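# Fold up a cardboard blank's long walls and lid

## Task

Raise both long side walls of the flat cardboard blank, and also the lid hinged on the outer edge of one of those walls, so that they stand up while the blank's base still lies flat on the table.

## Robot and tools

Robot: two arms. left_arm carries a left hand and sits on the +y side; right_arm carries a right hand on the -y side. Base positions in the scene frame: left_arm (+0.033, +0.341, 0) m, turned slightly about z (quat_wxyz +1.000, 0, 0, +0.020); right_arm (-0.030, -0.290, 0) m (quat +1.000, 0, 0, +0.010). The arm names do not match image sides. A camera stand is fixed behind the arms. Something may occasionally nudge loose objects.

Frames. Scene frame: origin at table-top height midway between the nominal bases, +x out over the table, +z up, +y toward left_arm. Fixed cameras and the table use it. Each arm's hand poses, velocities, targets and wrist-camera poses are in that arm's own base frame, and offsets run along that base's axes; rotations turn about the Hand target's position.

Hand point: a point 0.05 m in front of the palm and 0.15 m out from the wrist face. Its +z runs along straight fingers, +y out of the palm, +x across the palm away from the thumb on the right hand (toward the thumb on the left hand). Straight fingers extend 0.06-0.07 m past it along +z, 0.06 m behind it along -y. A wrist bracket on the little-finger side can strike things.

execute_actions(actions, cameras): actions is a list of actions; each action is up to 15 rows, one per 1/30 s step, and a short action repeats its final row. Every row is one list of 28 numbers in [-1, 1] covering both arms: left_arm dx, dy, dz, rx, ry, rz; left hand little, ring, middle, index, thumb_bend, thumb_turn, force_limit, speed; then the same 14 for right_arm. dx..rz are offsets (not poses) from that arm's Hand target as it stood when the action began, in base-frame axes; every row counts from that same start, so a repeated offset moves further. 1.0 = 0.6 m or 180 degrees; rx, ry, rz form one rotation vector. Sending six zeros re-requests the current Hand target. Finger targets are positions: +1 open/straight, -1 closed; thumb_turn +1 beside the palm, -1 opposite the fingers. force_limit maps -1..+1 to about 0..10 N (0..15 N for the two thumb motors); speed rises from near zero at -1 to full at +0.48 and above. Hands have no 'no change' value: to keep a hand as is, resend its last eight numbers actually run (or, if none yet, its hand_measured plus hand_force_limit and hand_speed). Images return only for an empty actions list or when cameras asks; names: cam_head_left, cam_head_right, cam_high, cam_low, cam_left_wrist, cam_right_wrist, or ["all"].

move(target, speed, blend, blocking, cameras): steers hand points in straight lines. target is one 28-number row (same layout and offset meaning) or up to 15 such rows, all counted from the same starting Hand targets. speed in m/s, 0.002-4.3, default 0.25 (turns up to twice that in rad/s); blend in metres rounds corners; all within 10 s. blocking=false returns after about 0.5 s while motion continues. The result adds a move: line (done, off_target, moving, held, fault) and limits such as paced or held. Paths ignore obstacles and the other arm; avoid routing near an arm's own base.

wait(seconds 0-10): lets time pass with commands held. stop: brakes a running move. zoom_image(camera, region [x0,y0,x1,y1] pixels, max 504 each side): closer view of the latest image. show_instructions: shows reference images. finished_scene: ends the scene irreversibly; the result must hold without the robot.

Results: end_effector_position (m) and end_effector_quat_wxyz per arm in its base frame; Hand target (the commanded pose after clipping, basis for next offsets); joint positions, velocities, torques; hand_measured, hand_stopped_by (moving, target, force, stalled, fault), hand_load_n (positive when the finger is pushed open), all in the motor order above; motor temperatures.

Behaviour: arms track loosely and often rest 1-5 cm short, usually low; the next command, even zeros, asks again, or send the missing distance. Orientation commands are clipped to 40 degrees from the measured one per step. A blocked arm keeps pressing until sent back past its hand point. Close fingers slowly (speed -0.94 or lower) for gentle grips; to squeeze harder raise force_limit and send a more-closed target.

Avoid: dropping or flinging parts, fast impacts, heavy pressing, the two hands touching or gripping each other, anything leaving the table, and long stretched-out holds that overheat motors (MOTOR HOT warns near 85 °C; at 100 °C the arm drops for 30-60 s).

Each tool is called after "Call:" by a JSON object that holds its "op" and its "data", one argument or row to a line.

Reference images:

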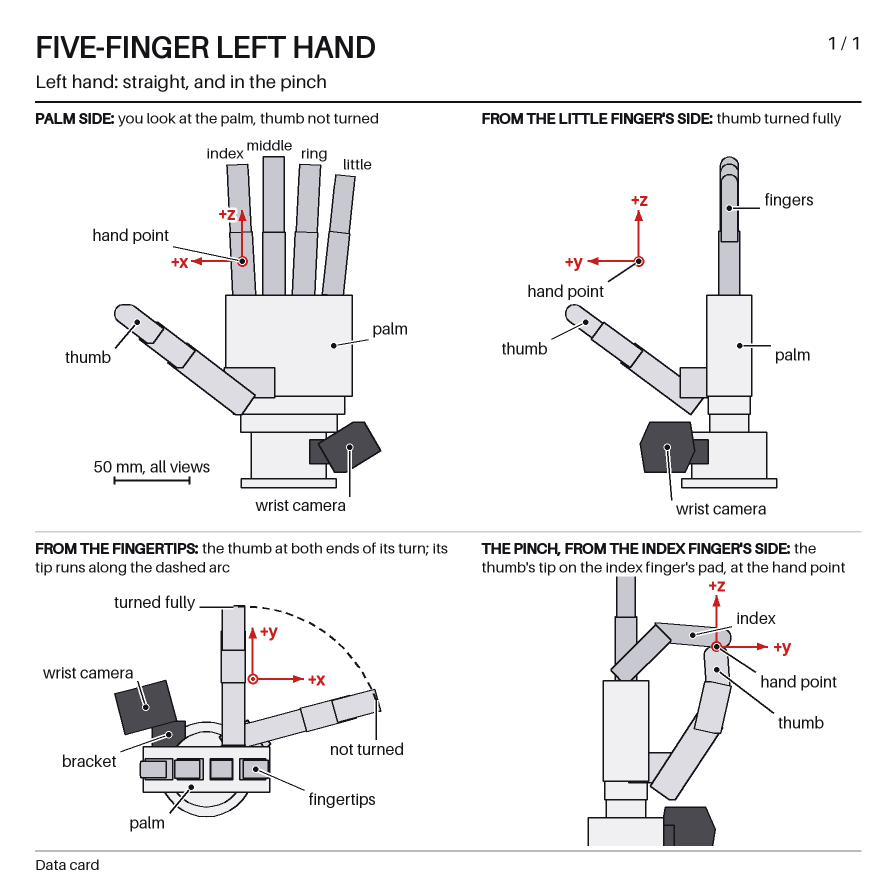

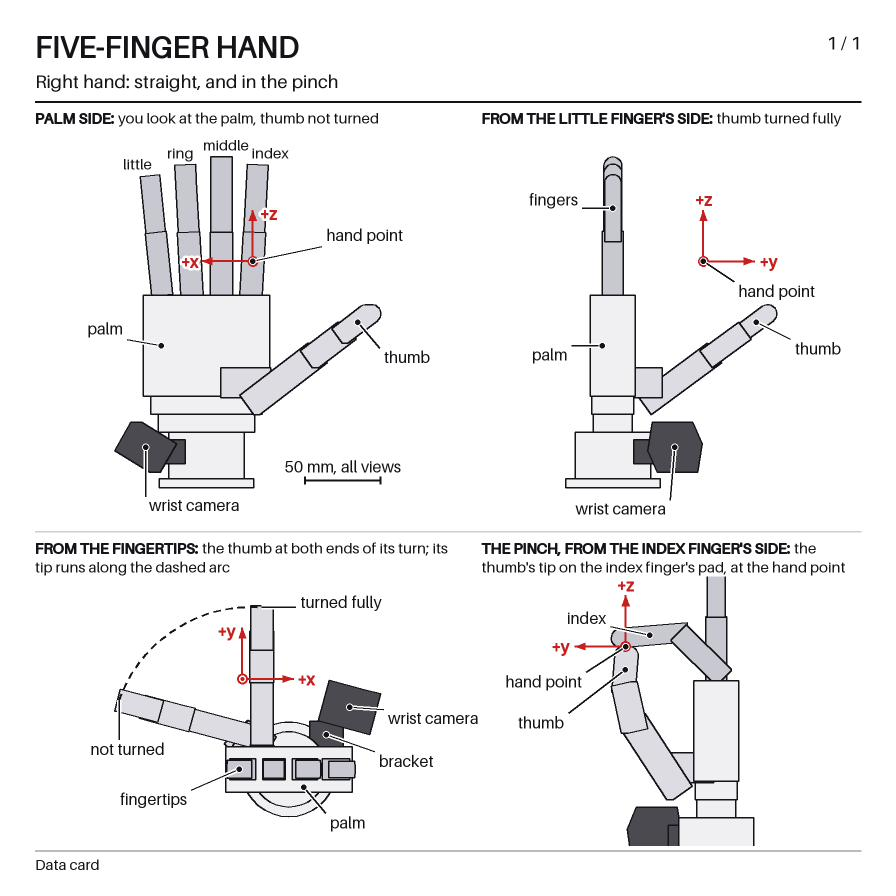

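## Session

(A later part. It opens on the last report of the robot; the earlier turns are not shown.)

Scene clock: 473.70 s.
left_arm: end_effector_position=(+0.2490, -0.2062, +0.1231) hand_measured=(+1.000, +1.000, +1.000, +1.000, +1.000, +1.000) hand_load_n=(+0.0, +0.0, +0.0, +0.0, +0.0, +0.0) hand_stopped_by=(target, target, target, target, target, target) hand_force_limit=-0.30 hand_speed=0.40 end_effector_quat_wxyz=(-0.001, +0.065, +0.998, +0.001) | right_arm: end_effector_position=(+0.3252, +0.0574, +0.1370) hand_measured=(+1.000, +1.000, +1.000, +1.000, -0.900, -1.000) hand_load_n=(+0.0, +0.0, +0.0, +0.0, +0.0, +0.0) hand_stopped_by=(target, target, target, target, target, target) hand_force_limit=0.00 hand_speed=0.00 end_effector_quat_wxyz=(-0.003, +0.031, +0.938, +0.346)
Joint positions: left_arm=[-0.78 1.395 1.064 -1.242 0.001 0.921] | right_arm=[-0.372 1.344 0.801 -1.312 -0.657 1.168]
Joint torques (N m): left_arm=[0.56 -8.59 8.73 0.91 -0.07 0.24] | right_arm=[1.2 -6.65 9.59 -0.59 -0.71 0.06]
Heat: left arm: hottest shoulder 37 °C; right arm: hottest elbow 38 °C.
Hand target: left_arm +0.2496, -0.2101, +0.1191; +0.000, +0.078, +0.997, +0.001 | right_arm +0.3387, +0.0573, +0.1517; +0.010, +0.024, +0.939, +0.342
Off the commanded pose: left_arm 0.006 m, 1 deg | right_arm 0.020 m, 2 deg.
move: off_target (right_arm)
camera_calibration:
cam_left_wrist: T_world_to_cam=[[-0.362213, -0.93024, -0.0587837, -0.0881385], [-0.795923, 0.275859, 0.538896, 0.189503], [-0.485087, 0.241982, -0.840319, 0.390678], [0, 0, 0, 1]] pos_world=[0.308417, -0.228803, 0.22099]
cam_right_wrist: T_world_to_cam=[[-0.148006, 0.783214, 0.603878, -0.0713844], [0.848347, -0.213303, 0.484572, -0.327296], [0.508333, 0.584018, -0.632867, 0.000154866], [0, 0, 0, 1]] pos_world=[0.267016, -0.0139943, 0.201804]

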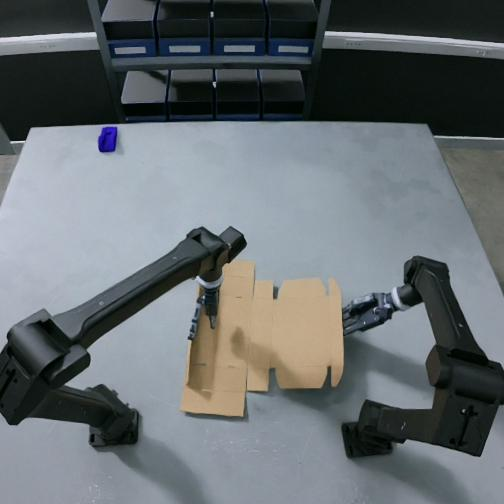

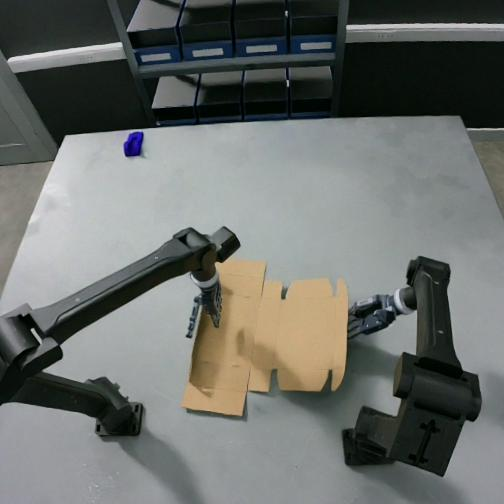

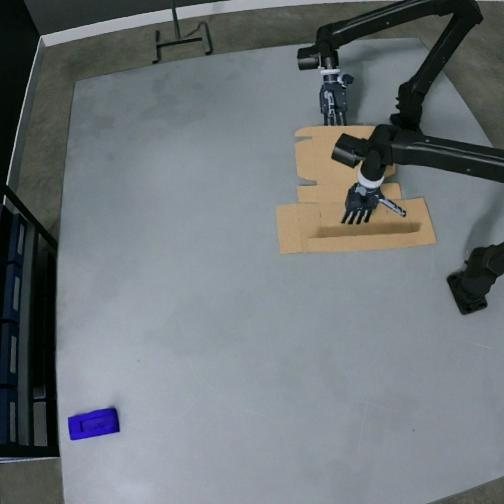

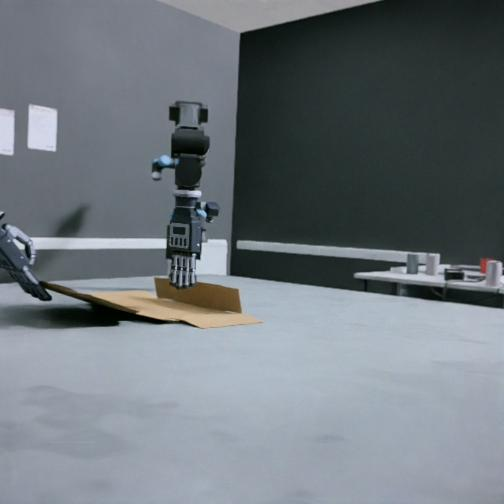

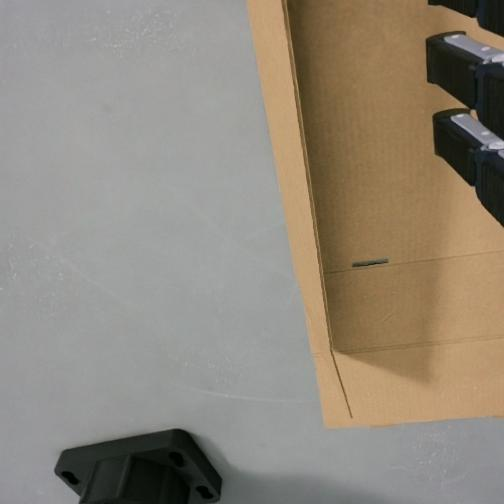

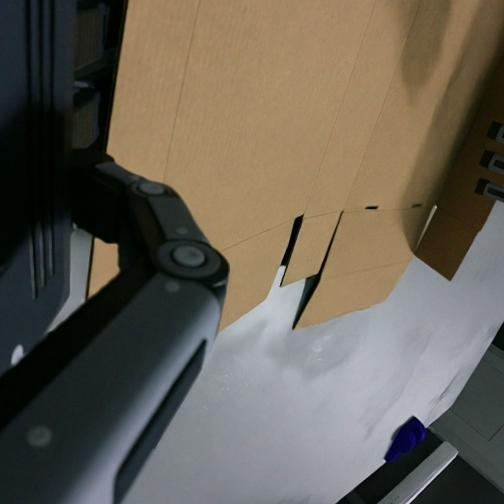

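Call:
{"op": "move", "data": {
  "target": [
    [-0.005, 0.004, -0.07, 0, 0, 0, 1, 1, 1, 1, 1, 1, -0.3, 0.4, 0.0, 0.0, 0.0, 0, 0, 0, 1, 1, 1, 1, -0.9, -1, 0, 0.0],
    [-0.015, 0.011, -0.142, 0, 0, 0, 1, 1, 1, 1, 1, 1, -0.3, 0.4, 0.0, 0.0, 0.0, 0, 0, 0, 1, 1, 1, 1, -0.9, -1, 0, 0.0]
  ],
  "speed": [0.1, 0.06],
  "cameras": ["cam_head_left", "cam_low", "cam_left_wrist", "cam_right_wrist"]
}}

Call:
{"op": "zoom_image", "data": {
  "camera": "cam_low",
  "region": [0, 220, 260, 350]
}}

Call:
{"op": "zoom_image", "data": {
  "camera": "cam_head_left",
  "region": [180, 220, 440, 440]
}}

Scene clock: 476.80 s.
left_arm: end_effector_position=(+0.2491, -0.2062, +0.0708) hand_measured=(+1.000, +1.000, +1.000, +1.000, +1.000, +1.000) hand_load_n=(+0.0, +0.0, -4.0, +0.0, +0.0, +0.0) hand_stopped_by=(target, target, target, target, target, target) hand_force_limit=-0.30 hand_speed=0.40 end_effector_quat_wxyz=(+0.019, +0.065, +0.998, -0.017) | right_arm: end_effector_position=(+0.3265, +0.0569, +0.1380) hand_measured=(+1.000, +1.000, +1.000, +1.000, -0.900, -1.000) hand_load_n=(+0.0, +0.0, +0.0, +0.0, +0.0, +0.0) hand_stopped_by=(target, target, target, target, target, target) hand_force_limit=0.00 hand_speed=0.00 end_effector_quat_wxyz=(-0.002, +0.031, +0.938, +0.346)
Joint positions: left_arm=[-0.78 1.411 0.94 -1.048 0.001 0.921] | right_arm=[-0.372 1.344 0.804 -1.312 -0.657 1.17]
Joint torques (N m): left_arm=[0.32 -4.6 4.44 2.67 -0.06 0.2] | right_arm=[1.2 -6.53 9.35 -0.59 -0.7 0.07]
Heat: left arm: hottest shoulder 37 °C; right arm: hottest elbow 38 °C.
Hand target: left_arm +0.2407, -0.2035, +0.0340; +0.000, +0.078, +0.997, +0.001 | right_arm +0.3386, +0.0573, +0.1516; +0.009, +0.024, +0.939, +0.342
Off the commanded pose: left_arm 0.038 m, 3 deg | right_arm 0.018 m, 2 deg.
move: off_target (left_arm, right_arm)
camera_calibration:
cam_left_wrist: T_world_to_cam=[[-0.360417, -0.932054, -0.0370748, -0.0934685], [-0.815972, 0.295772, 0.496697, 0.229755], [-0.451983, 0.20927, -0.867132, 0.333725], [0, 0, 0, 1]] pos_world=[0.304624, -0.224912, 0.1718]
cam_right_wrist: T_world_to_cam=[[-0.148056, 0.784152, 0.602649, -0.0712629], [0.847114, -0.213914, 0.486455, -0.328714], [0.510369, 0.582535, -0.632595, -0.000232252], [0, 0, 0, 1]] pos_world=[0.268026, -0.0143003, 0.202704]
Images, in order (width x height): cam_head_left 504x504, cam_low 504x504, cam_left_wrist 504x504, cam_right_wrist 504x504.

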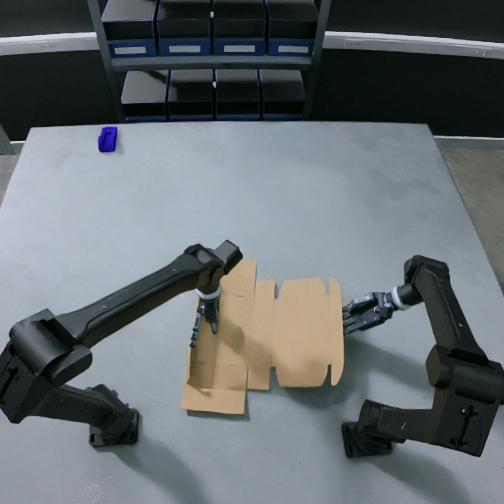

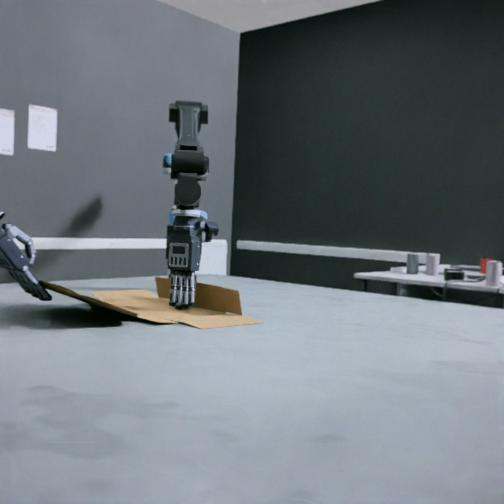

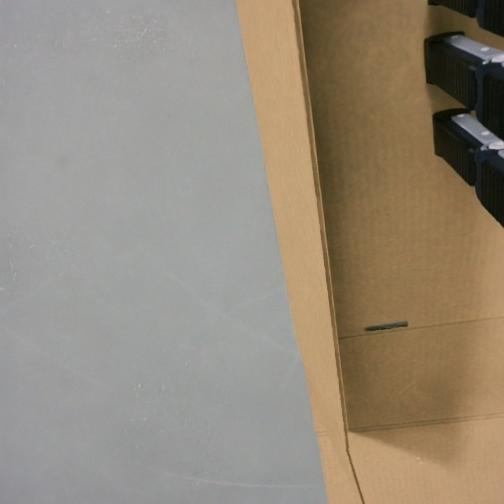

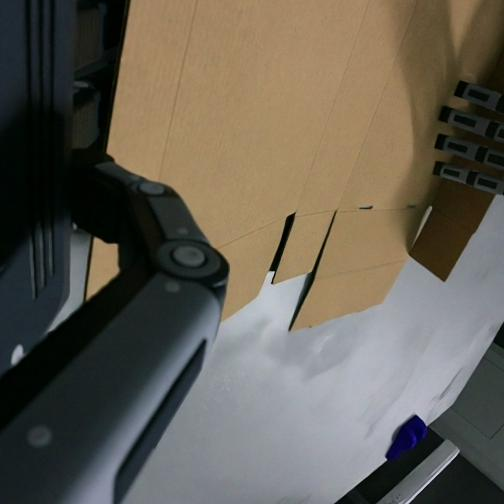

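Scaled by 1.938 from the camera's 504x504 image, which has a finer 720x720 frame.

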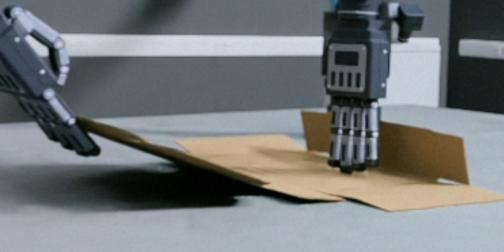

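Scaled by 1.938 from the camera's 504x504 image, which has a finer 720x720 frame.

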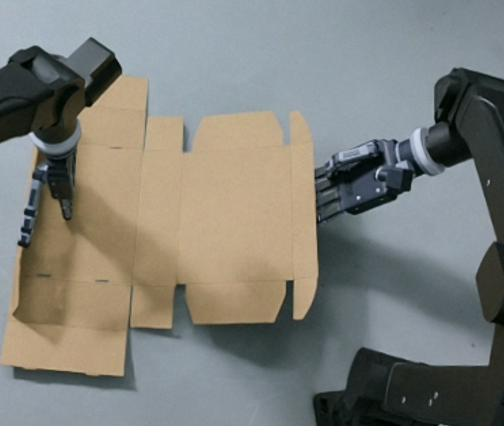

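Call:
{"op": "move", "data": {
  "target": [
    [0.0, 0.0, 0.0, 0, 0, 0, 1, 1, 1, 1, 1, 1, -0.3, 0.4, 0.0, 0.0, -0.035, 0, 0, -0.02, 1, 1, 1, 1, -0.9, -1, 0, 0.0],
    [0.0, 0.0, 0.0, 0, 0, 0, 1, 1, 1, 1, 1, 1, -0.3, 0.4, 0.008, 0.09, -0.035, 0, 0, -0.02, 1, 1, 1, 1, -0.9, -1, 0, 0.0]
  ],
  "speed": [0.1, 0.06],
  "cameras": ["cam_head_left", "cam_head_right", "cam_low", "cam_right_wrist"]
}}

Call:
{"op": "zoom_image", "data": {
  "camera": "cam_low",
  "region": [0, 220, 260, 350]
}}

Call:
{"op": "zoom_image", "data": {
  "camera": "cam_head_left",
  "region": [180, 220, 440, 440]
}}

Scene clock: 480.90 s.
left_arm: end_effector_position=(+0.2540, -0.2079, +0.0704) hand_measured=(+1.000, +1.000, +1.000, +1.000, +1.000, +1.000) hand_load_n=(+0.0, +0.0, -7.0, +0.0, +0.0, +0.0) hand_stopped_by=(target, target, target, target, target, target) hand_force_limit=-0.30 hand_speed=0.40 end_effector_quat_wxyz=(+0.030, +0.065, +0.997, -0.019) | right_arm: end_effector_position=(+0.3525, +0.0935, +0.1400) hand_measured=(+1.000, +1.000, +1.000, +1.000, -0.900, -1.000) hand_load_n=(+0.0, +0.0, +0.0, +0.0, +0.5, +1.0) hand_stopped_by=(target, target, target, target, target, target) hand_force_limit=0.00 hand_speed=0.00 end_effector_quat_wxyz=(+0.041, +0.059, +0.940, +0.334)
Joint positions: left_arm=[-0.78 1.411 0.94 -1.03 -0.011 0.921] | right_arm=[-0.23 1.263 0.751 -1.095 -0.685 1.454]
Joint torques (N m): left_arm=[0.32 -4.66 4.55 2.03 0.35 0.21] | right_arm=[3.55 -4.89 5.49 0.57 -0.97 0.17]
Heat: left arm: hottest shoulder 37 °C; right arm: hottest elbow 37 °C.
Hand target: left_arm +0.2407, -0.2035, +0.0340; +0.000, +0.078, +0.997, +0.000 | right_arm +0.3435, +0.1112, +0.1307; +0.020, +0.054, +0.938, +0.342
Off the commanded pose: left_arm 0.039 m, 4 deg | right_arm 0.022 m, 3 deg.
move: off_target (left_arm, right_arm)
camera_calibration:
cam_right_wrist: T_world_to_cam=[[-0.118238, 0.81134, 0.572492, -0.106179], [0.795675, -0.267511, 0.543451, -0.328729], [0.594072, 0.519774, -0.613933, -0.0597603], [0, 0, 0, 1]] pos_world=[0.284509, 0.0292704, 0.202746]
Images, in order (width x height): cam_head_left 504x504, cam_head_right 504x504, cam_low 504x504, cam_right_wrist 504x504.

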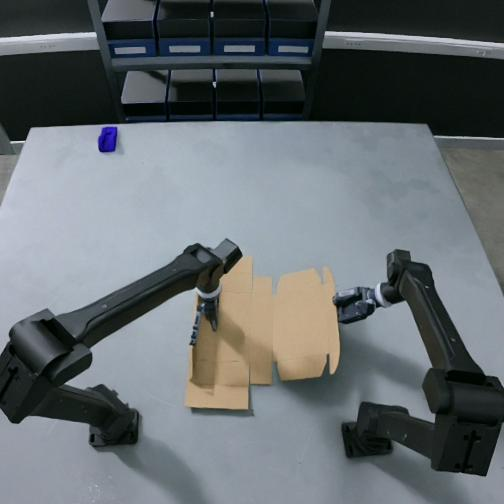

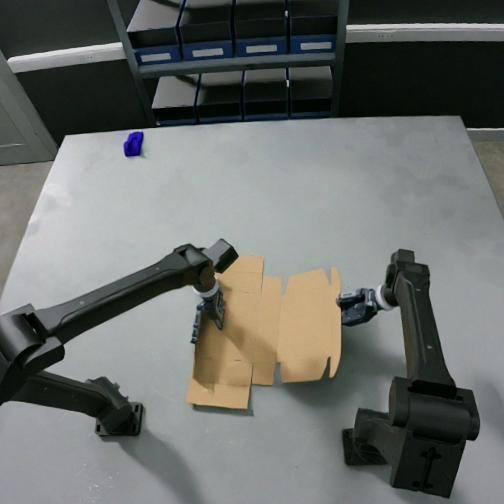

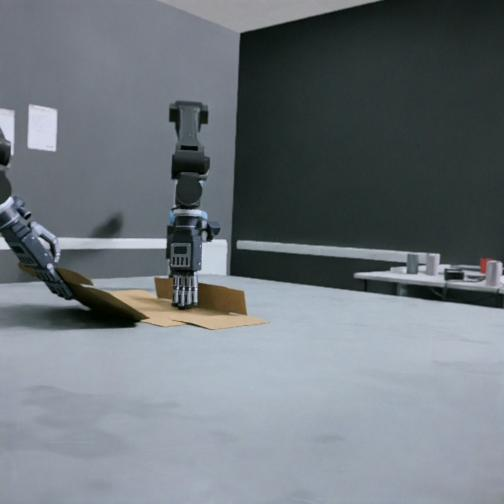

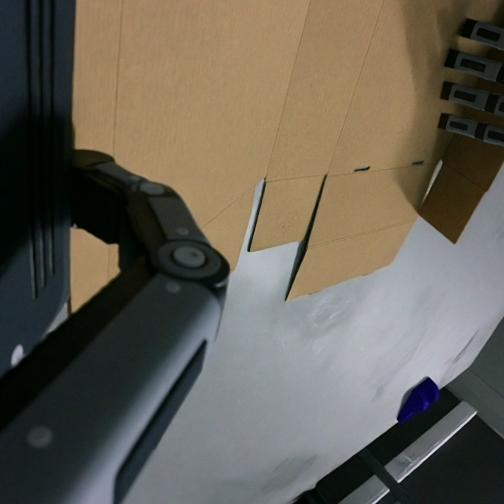

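Scaled by 1.938 from the camera's 504x504 image, which has a finer 720x720 frame.

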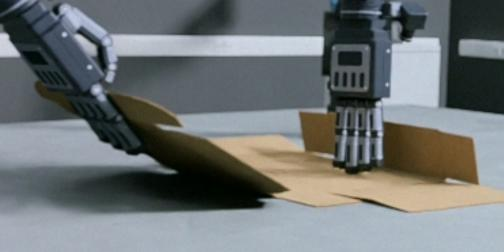

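Scaled by 1.938 from the camera's 504x504 image, which has a finer 720x720 frame.

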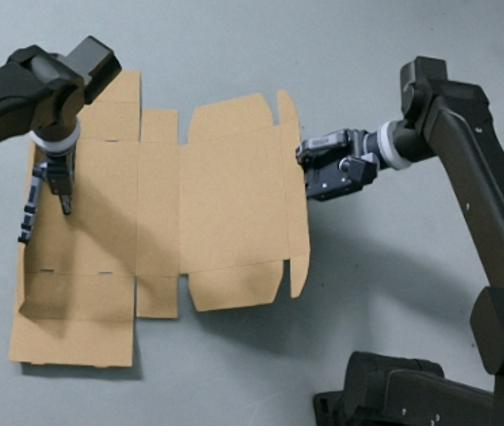

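Call:
{"op": "move", "data": {
  "target": [
    [0.0, 0.0, 0.0, 0, 0, 0, 1, 1, 1, 1, 1, 1, -0.3, 0.4, -0.07, 0.0, 0.03, 0, 0, 0, 1, 1, 1, 1, -0.9, -1, 0, 0.0],
    [0.0, 0.0, 0.0, 0, 0, 0, 1, 1, 1, 1, 1, 1, -0.3, 0.4, -0.07, 0.05, 0.085, 0, 0, 0, 1, 1, 1, 1, -0.9, -1, 0, 0.0]
  ],
  "speed": [0.1, 0.06],
  "cameras": ["cam_head_left", "cam_head_right", "cam_low", "cam_right_wrist"]
}}

Call:
{"op": "zoom_image", "data": {
  "camera": "cam_low",
  "region": [0, 220, 260, 350]
}}

Call:
{"op": "zoom_image", "data": {
  "camera": "cam_head_left",
  "region": [180, 220, 440, 440]
}}

Scene clock: 483.70 s.
left_arm: end_effector_position=(+0.2554, -0.2079, +0.0704) hand_measured=(+1.000, +1.000, +1.000, +1.000, +1.000, +1.000) hand_load_n=(+0.0, +0.0, -6.5, +0.0, +0.0, +0.0) hand_stopped_by=(target, target, target, target, target, target) hand_force_limit=-0.30 hand_speed=0.40 end_effector_quat_wxyz=(+0.032, +0.067, +0.997, -0.018) | right_arm: end_effector_position=(+0.3060, +0.1277, +0.1779) hand_measured=(+1.000, +1.000, +1.000, +1.000, -0.898, -1.000) hand_load_n=(+0.0, +0.0, +0.0, +0.5, +9.5, +1.5) hand_stopped_by=(target, target, target, target, target, target) hand_force_limit=0.00 hand_speed=0.00 end_effector_quat_wxyz=(+0.032, +0.074, +0.938, +0.336)
Joint positions: left_arm=[-0.78 1.411 0.94 -1.027 -0.015 0.924] | right_arm=[-0.138 1.037 0.696 -1.201 -0.688 1.6]
Joint torques (N m): left_arm=[0.38 -4.66 4.56 1.87 0.52 0.17] | right_arm=[3.08 -2.73 8.51 -0.32 -0.96 -0.19]
Heat: left arm: hottest shoulder 37 °C; right arm: hottest elbow 37 °C.
Hand target: left_arm +0.2407, -0.2035, +0.0340; +0.000, +0.078, +0.997, +0.000 | right_arm +0.3015, +0.1412, +0.1816; +0.020, +0.054, +0.938, +0.342
Off the commanded pose: left_arm 0.040 m, 4 deg | right_arm 0.015 m, 3 deg.
move: off_target (left_arm, right_arm)
camera_calibration:
cam_right_wrist: T_world_to_cam=[[-0.0860628, 0.809042, 0.581415, -0.172195], [0.804062, -0.288186, 0.520032, -0.299], [0.588284, 0.512249, -0.625718, -0.0218848], [0, 0, 0, 1]] pos_world=[0.23847, 0.0643555, 0.241912]
Images, in order (width x height): cam_head_left 504x504, cam_head_right 504x504, cam_low 504x504, cam_right_wrist 504x504.

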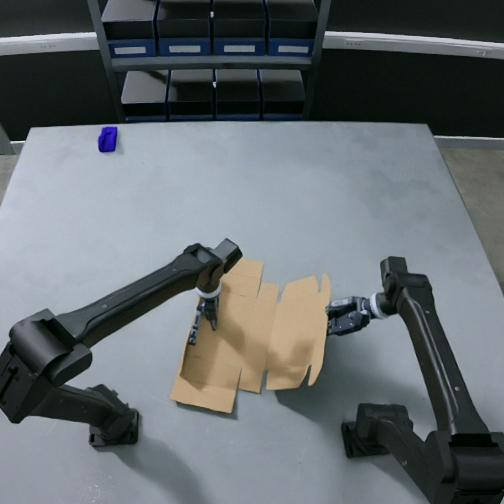

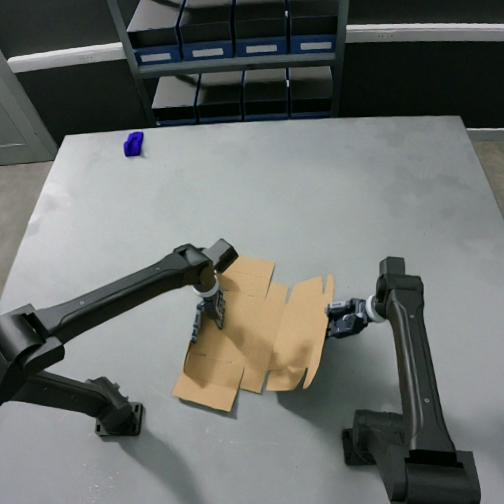

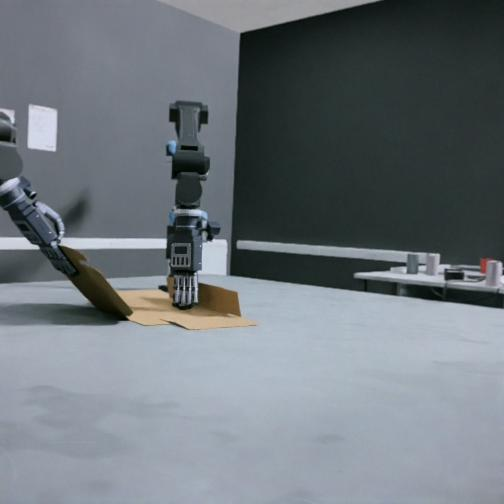

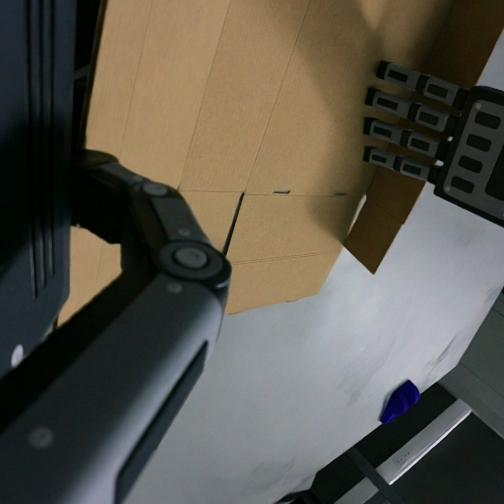

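Scaled by 1.938 from the camera's 504x504 image, which has a finer 720x720 frame.

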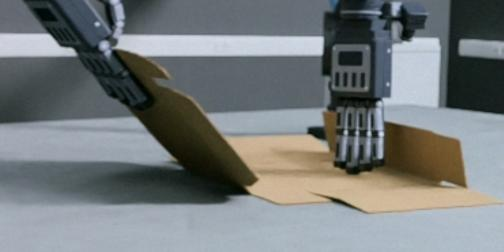

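Scaled by 1.938 from the camera's 504x504 image, which has a finer 720x720 frame.

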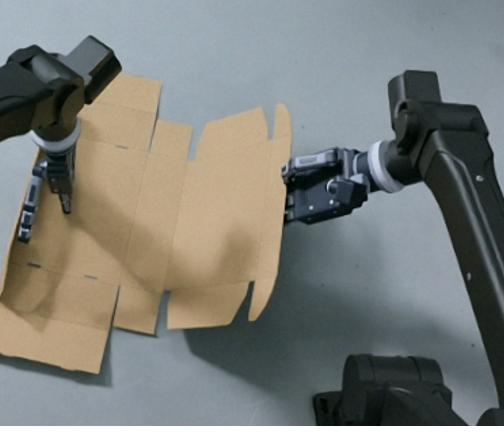

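Call:
{"op": "move", "data": {
  "target": [
    [0.0, 0.0, 0.0, 0, 0, 0, 1, 1, 1, 1, 1, 1, -0.3, 0.4, 0.11, 0.0, 0.01, 0, 0, 0.035, 1, 1, 1, 1, -0.9, -1, 0, 0.0]
  ],
  "speed": [0.08],
  "cameras": ["cam_head_left", "cam_head_right", "cam_low", "cam_right_wrist"]
}}

Call:
{"op": "zoom_image", "data": {
  "camera": "cam_low",
  "region": [0, 220, 260, 350]
}}

Call:
{"op": "zoom_image", "data": {
  "camera": "cam_head_left",
  "region": [180, 220, 440, 440]
}}

Scene clock: 487.27 s.
left_arm: end_effector_position=(+0.2563, -0.2070, +0.0706) hand_measured=(+1.000, +1.000, +1.000, +1.000, +1.000, +1.000) hand_load_n=(+0.0, +0.0, -7.0, +0.0, -0.5, +0.0) hand_stopped_by=(target, target, target, target, target, target) hand_force_limit=-0.30 hand_speed=0.40 end_effector_quat_wxyz=(+0.035, +0.067, +0.997, -0.015) | right_arm: end_effector_position=(+0.3639, +0.1286, +0.1809) hand_measured=(+1.000, +1.000, +1.000, +1.000, -0.900, -1.000) hand_load_n=(+0.0, +0.0, +0.0, +0.0, +0.0, +0.5) hand_stopped_by=(target, target, target, target, target, target) hand_force_limit=0.00 hand_speed=0.00 end_effector_quat_wxyz=(+0.001, +0.029, +0.940, +0.339)
Joint positions: left_arm=[-0.78 1.411 0.94 -1.027 -0.022 0.924] | right_arm=[-0.12 1.286 0.891 -1.247 -0.689 1.487]
Joint torques (N m): left_arm=[0.32 -4.72 4.59 1.91 0.74 0.18] | right_arm=[2.73 -5.07 9.51 -0.16 -0.85 -0.35]
Heat: left arm: hottest shoulder 36 °C; right arm: hottest elbow 37 °C.
Hand target: left_arm +0.2407, -0.2035, +0.0340; +0.000, +0.078, +0.997, +0.000 | right_arm +0.3674, +0.1412, +0.1875; +0.001, +0.002, +0.940, +0.342
Off the commanded pose: left_arm 0.040 m, 5 deg | right_arm 0.015 m, 3 deg.
move: off_target (left_arm, right_arm)
camera_calibration:
cam_right_wrist: T_world_to_cam=[[-0.154243, 0.792625, 0.589876, -0.14432], [0.843687, -0.205046, 0.496134, -0.367627], [0.5142, 0.574196, -0.637101, -0.0333418], [0, 0, 0, 1]] pos_world=[0.305046, 0.0581555, 0.246281]
Images, in order (width x height): cam_head_left 504x504, cam_head_right 504x504, cam_low 504x504, cam_right_wrist 504x504.

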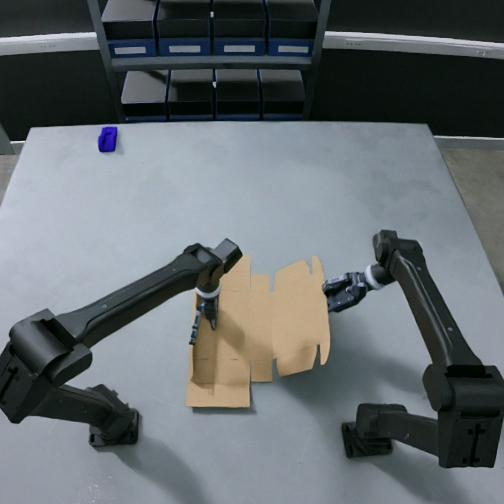

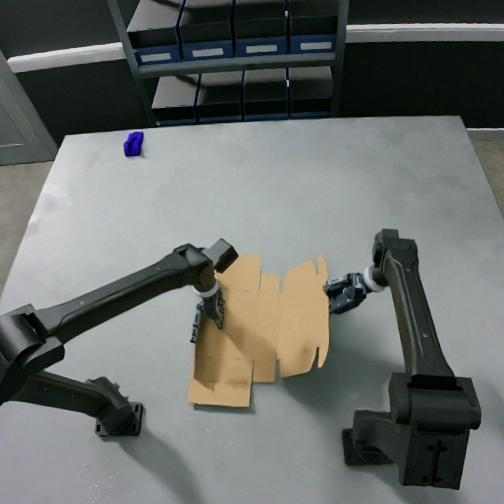

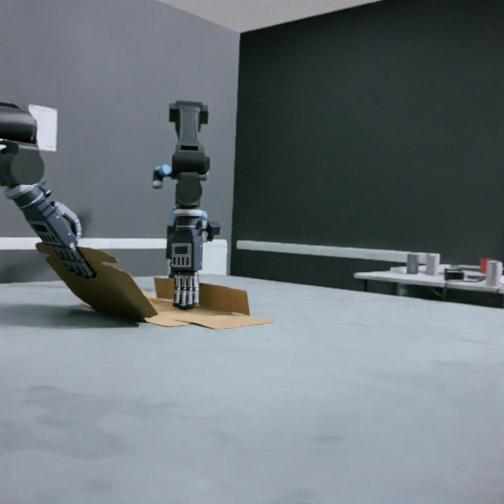

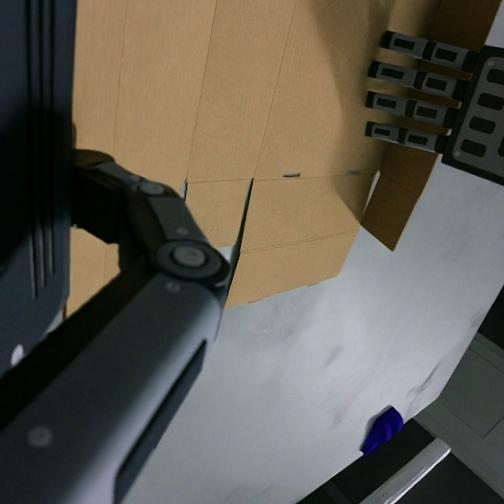

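Scaled by 1.938 from the camera's 504x504 image, which has a finer 720x720 frame.

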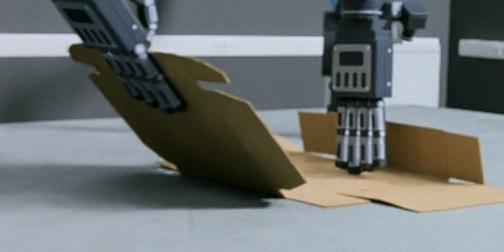

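Scaled by 1.938 from the camera's 504x504 image, which has a finer 720x720 frame.

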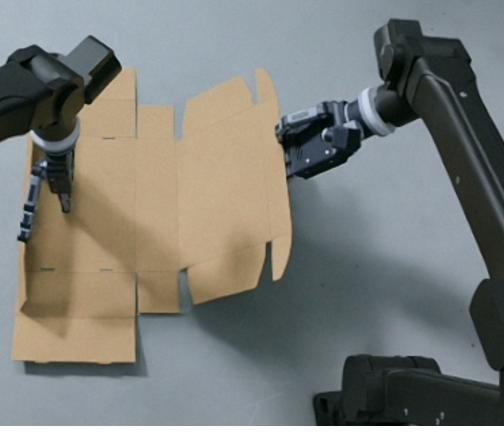

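Call:
{"op": "move", "data": {
  "target": [
    [0.0, 0.0, 0.0, 0, 0, 0, 1, 1, 1, 1, 1, 1, -0.3, 0.4, -0.02, 0.08, -0.054, 0, 0, 0.0, 1, 1, 1, 1, -0.9, -1, 0, 0.0]
  ],
  "speed": [0.06],
  "cameras": ["cam_head_left", "cam_head_right", "cam_low", "cam_right_wrist"]
}}

Call:
{"op": "zoom_image", "data": {
  "camera": "cam_low",
  "region": [0, 220, 260, 350]
}}

Call:
{"op": "zoom_image", "data": {
  "camera": "cam_head_left",
  "region": [180, 220, 440, 440]
}}

Scene clock: 491.13 s.
left_arm: end_effector_position=(+0.2566, -0.2067, +0.0708) hand_measured=(+1.000, +1.000, +0.998, +1.000, +1.000, +1.000) hand_load_n=(+0.0, +0.0, -11.5, +0.0, +0.0, +0.0) hand_stopped_by=(target, target, target, target, target, target) hand_force_limit=-0.30 hand_speed=0.40 end_effector_quat_wxyz=(+0.035, +0.067, +0.997, -0.015) | right_arm: end_effector_position=(+0.3761, +0.1707, +0.1886) hand_measured=(+1.000, +1.000, +1.000, +1.000, -0.898, -1.000) hand_load_n=(+0.0, +0.0, +0.0, +0.5, +7.0, +3.5) hand_stopped_by=(target, target, target, target, target, target) hand_force_limit=0.00 hand_speed=0.00 end_effector_quat_wxyz=(+0.045, +0.014, +0.938, +0.345)
Joint positions: left_arm=[-0.78 1.411 0.94 -1.027 -0.024 0.924] | right_arm=[0.006 1.242 0.859 -1.061 -0.7 1.653]
Joint torques (N m): left_arm=[0.32 -4.66 4.56 1.89 0.81 0.18] | right_arm=[3.9 -3.43 4.45 0.68 -0.45 -0.18]
Heat: left arm: hottest shoulder 36 °C; right arm: hottest elbow 37 °C.
Hand target: left_arm +0.2407, -0.2035, +0.0339; +0.000, +0.078, +0.997, +0.000 | right_arm +0.3554, +0.1892, +0.1551; +0.001, +0.002, +0.940, +0.342
Off the commanded pose: left_arm 0.040 m, 5 deg | right_arm 0.043 m, 5 deg.
move: off_target (left_arm, right_arm)
camera_calibration:
cam_right_wrist: T_world_to_cam=[[-0.207287, 0.787333, 0.580637, -0.157806], [0.794431, -0.210885, 0.569568, -0.367431], [0.570887, 0.57934, -0.581768, -0.0915237], [0, 0, 0, 1]] pos_world=[0.311437, 0.0997831, 0.247659]
Images, in order (width x height): cam_head_left 504x504, cam_head_right 504x504, cam_low 504x504, cam_right_wrist 504x504.

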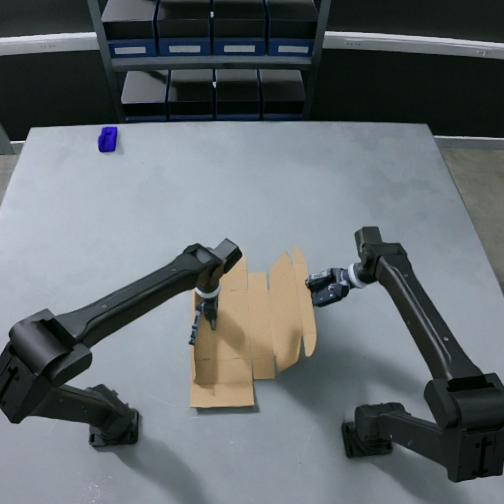

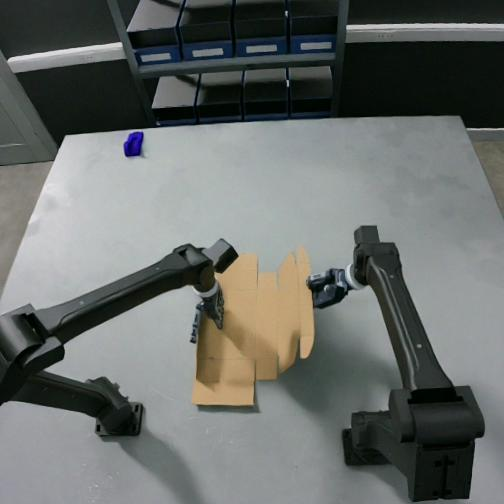

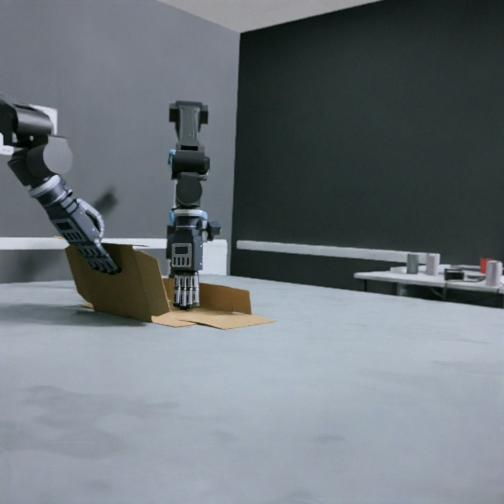

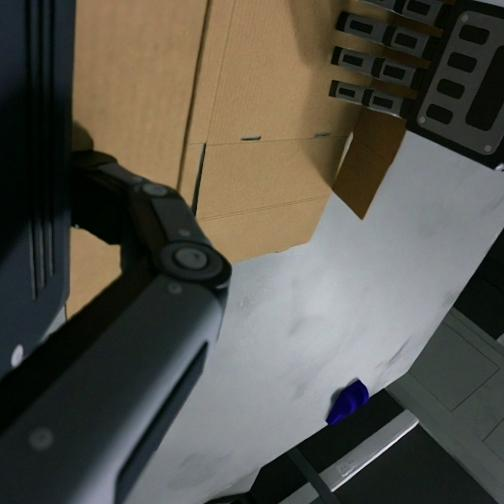

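Scaled by 1.938 from the camera's 504x504 image, which has a finer 720x720 frame.

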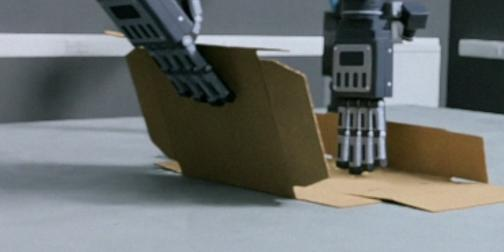

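Scaled by 1.938 from the camera's 504x504 image, which has a finer 720x720 frame.

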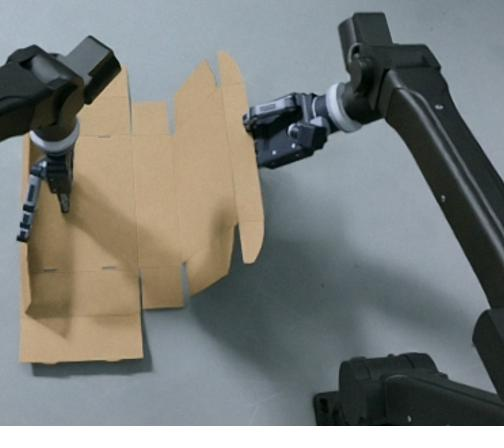

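Call:
{"op": "move", "data": {
  "target": [
    [0.0, 0.0, 0.0, 0, 0, 0, 1, 1, 1, 1, 1, 1, -0.3, 0.4, -0.01, -0.05, -0.03, 0, 0, 0.0, 1, 1, 1, 1, -0.9, -1, 0, 0.0],
    [0.0, 0.0, 0.0, 0, 0, 0, 1, 1, 1, 1, 1, 1, -0.3, 0.4, -0.02, -0.05, -0.08, 0, 0, 0.0, 1, 1, 1, 1, -0.9, -1, 0, 0.0]
  ],
  "speed": [0.06, 0.06],
  "cameras": ["cam_head_left", "cam_head_right", "cam_low", "cam_right_wrist"]
}}

Call:
{"op": "zoom_image", "data": {
  "camera": "cam_low",
  "region": [0, 220, 260, 350]
}}

Call:
{"op": "zoom_image", "data": {
  "camera": "cam_head_left",
  "region": [180, 220, 440, 440]
}}

Scene clock: 493.97 s.
left_arm: end_effector_position=(+0.2570, -0.2063, +0.0709) hand_measured=(+1.000, +1.000, +0.998, +1.000, +1.000, +1.000) hand_load_n=(+0.0, +0.0, -12.0, +0.0, -0.5, +0.0) hand_stopped_by=(target, target, target, target, target, target) hand_force_limit=-0.30 hand_speed=0.40 end_effector_quat_wxyz=(+0.036, +0.067, +0.997, -0.014) | right_arm: end_effector_position=(+0.3681, +0.1426, +0.1372) hand_measured=(+1.000, +1.000, +1.000, +1.000, -0.902, -1.000) hand_load_n=(+0.5, +0.0, +0.0, +0.5, -5.5, +0.5) hand_stopped_by=(target, target, target, target, target, target) hand_force_limit=0.00 hand_speed=0.00 end_effector_quat_wxyz=(+0.043, +0.019, +0.940, +0.338)
Joint positions: left_arm=[-0.78 1.411 0.94 -1.027 -0.026 0.925] | right_arm=[-0.076 1.301 0.769 -0.98 -0.693 1.556]
Joint torques (N m): left_arm=[0.38 -4.66 4.56 1.89 0.92 0.17] | right_arm=[2.9 -3.25 3.88 0.34 -0.76 -0.45]
Heat: left arm: hottest shoulder 36 °C; right arm: hottest elbow 37 °C.
Hand target: left_arm +0.2407, -0.2035, +0.0339; +0.000, +0.078, +0.997, +0.000 | right_arm +0.3433, +0.1593, +0.1071; +0.001, +0.002, +0.940, +0.342
Off the commanded pose: left_arm 0.040 m, 5 deg | right_arm 0.042 m, 5 deg.
move: off_target (left_arm, right_arm)
camera_calibration:
cam_right_wrist: T_world_to_cam=[[-0.196322, 0.796905, 0.571314, -0.111542], [0.796338, -0.210372, 0.567088, -0.338262], [0.572104, 0.566291, -0.593306, -0.0976481], [0, 0, 0, 1]] pos_world=[0.303337, 0.0730253, 0.197615]
Images, in order (width x height): cam_head_left 504x504, cam_head_right 504x504, cam_low 504x504, cam_right_wrist 504x504.

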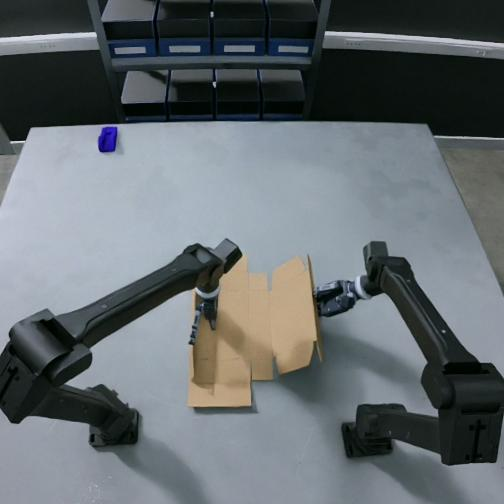

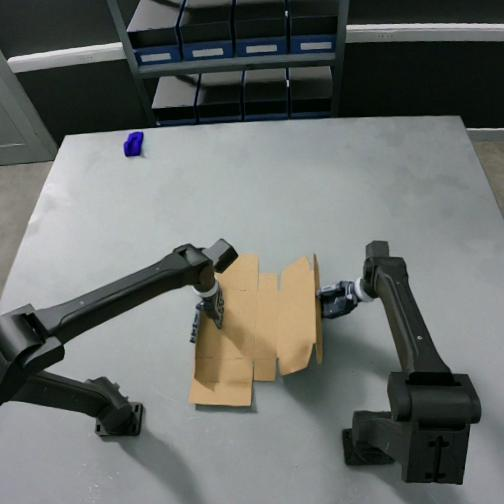

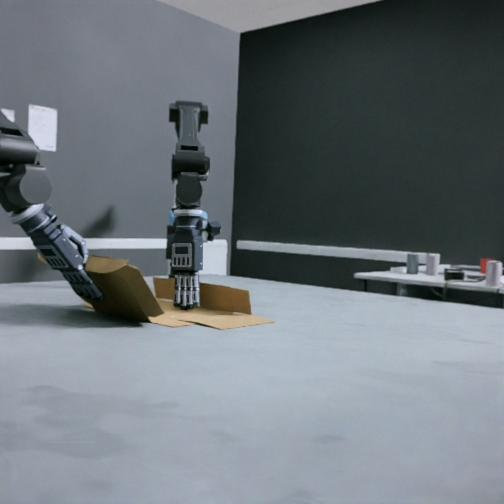

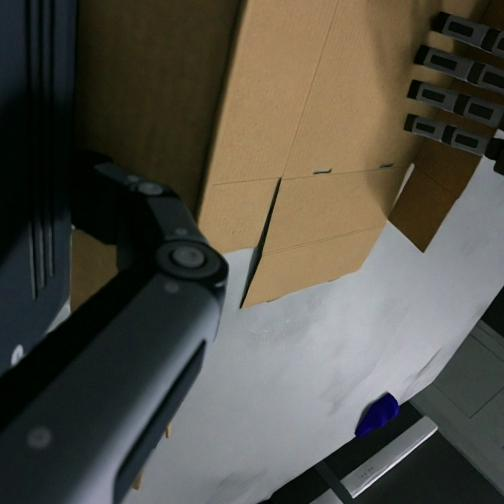

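Scaled by 1.938 from the camera's 504x504 image, which has a finer 720x720 frame.

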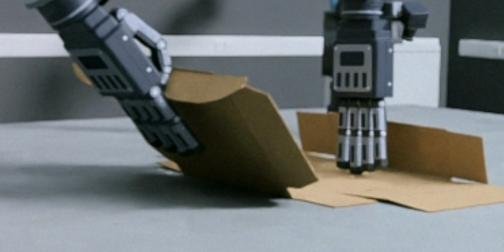

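Scaled by 1.938 from the camera's 504x504 image, which has a finer 720x720 frame.

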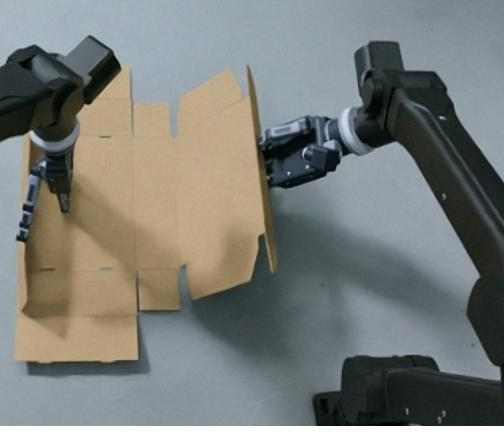

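Call:
{"op": "move", "data": {
  "target": [
    [0.0, 0.0, 0.0, 0, 0, 0, 1, 1, 1, 1, 1, 1, -0.3, 0.4, 0.0, 0.05, 0.01, 0, 0, 0.0, 1, 1, 1, 1, -0.9, -1, 0, 0.0]
  ],
  "speed": [0.06],
  "cameras": ["cam_head_left", "cam_low", "cam_right_wrist"]
}}

Call:
{"op": "zoom_image", "data": {
  "camera": "cam_low",
  "region": [0, 220, 260, 350]
}}

Call:
{"op": "zoom_image", "data": {
  "camera": "cam_head_left",
  "region": [180, 220, 440, 440]
}}

Scene clock: 495.83 s.
left_arm: end_effector_position=(+0.2567, -0.2055, +0.0709) hand_measured=(+1.000, +1.000, +0.998, +1.000, +1.000, +1.000) hand_load_n=(+0.0, +0.0, -12.5, +0.0, +0.0, +0.0) hand_stopped_by=(target, target, target, target, target, target) hand_force_limit=-0.30 hand_speed=0.40 end_effector_quat_wxyz=(+0.037, +0.067, +0.997, -0.013) | right_arm: end_effector_position=(+0.3708, +0.1596, +0.1500) hand_measured=(+1.000, +1.000, +1.000, +1.000, -0.902, -1.000) hand_load_n=(+0.0, +0.0, +0.0, +0.0, -4.0, +1.0) hand_stopped_by=(target, target, target, target, target, target) hand_force_limit=0.00 hand_speed=0.00 end_effector_quat_wxyz=(+0.058, +0.019, +0.939, +0.339)
Joint positions: left_arm=[-0.78 1.409 0.938 -1.027 -0.029 0.925] | right_arm=[-0.022 1.26 0.764 -0.935 -0.69 1.64]
Joint torques (N m): left_arm=[0.44 -4.54 4.72 1.88 0.99 0.17] | right_arm=[5.95 -2.32 3.96 0.57 -0.74 -0.12]
Heat: left arm: hottest shoulder 36 °C; right arm: hottest elbow 36 °C.
Hand target: left_arm +0.2407, -0.2036, +0.0339; +0.000, +0.078, +0.997, +0.000 | right_arm +0.3435, +0.1892, +0.1132; +0.001, +0.002, +0.940, +0.342
Off the commanded pose: left_arm 0.040 m, 5 deg | right_arm 0.055 m, 7 deg.
move: off_target (left_arm, right_arm)
camera_calibration:
cam_right_wrist: T_world_to_cam=[[-0.203579, 0.797837, 0.567461, -0.128857], [0.77826, -0.219789, 0.588221, -0.339005], [0.594026, 0.561382, -0.57618, -0.11118], [0, 0, 0, 1]] pos_world=[0.303645, 0.0907118, 0.208471]
Images, in order (width x height): cam_head_left 504x504, cam_low 504x504, cam_right_wrist 504x504.

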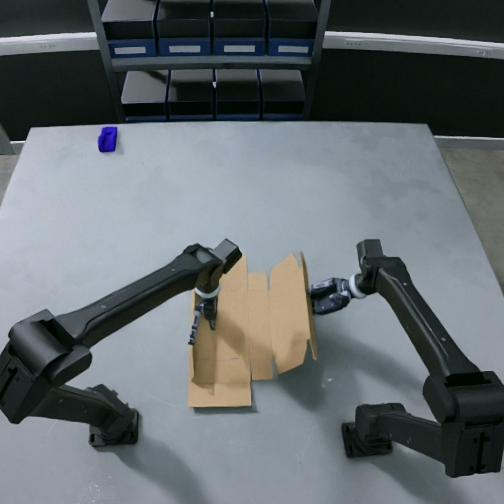

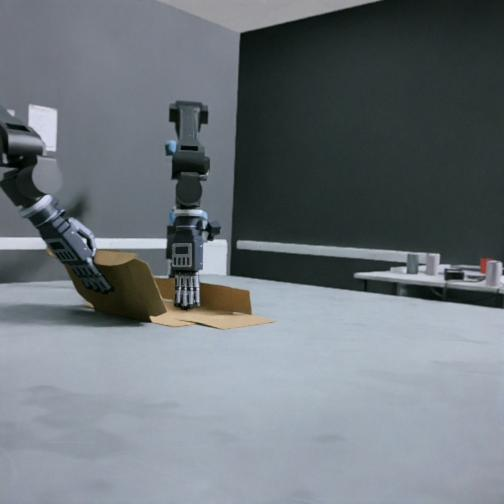

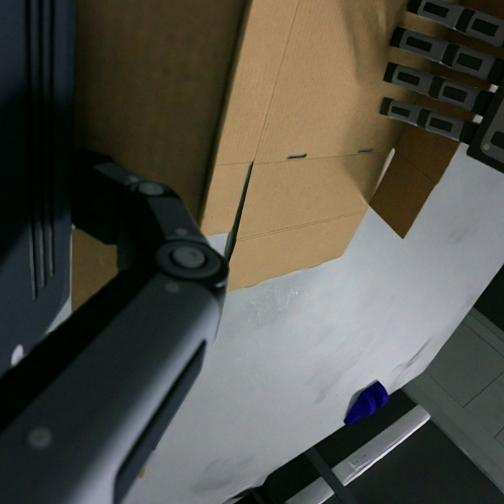

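Scaled by 1.938 from the camera's 504x504 image, which has a finer 720x720 frame.

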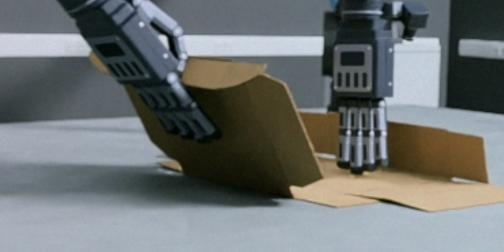

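Scaled by 1.938 from the camera's 504x504 image, which has a finer 720x720 frame.

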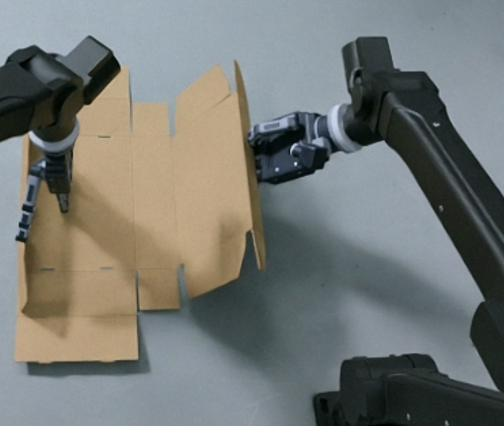

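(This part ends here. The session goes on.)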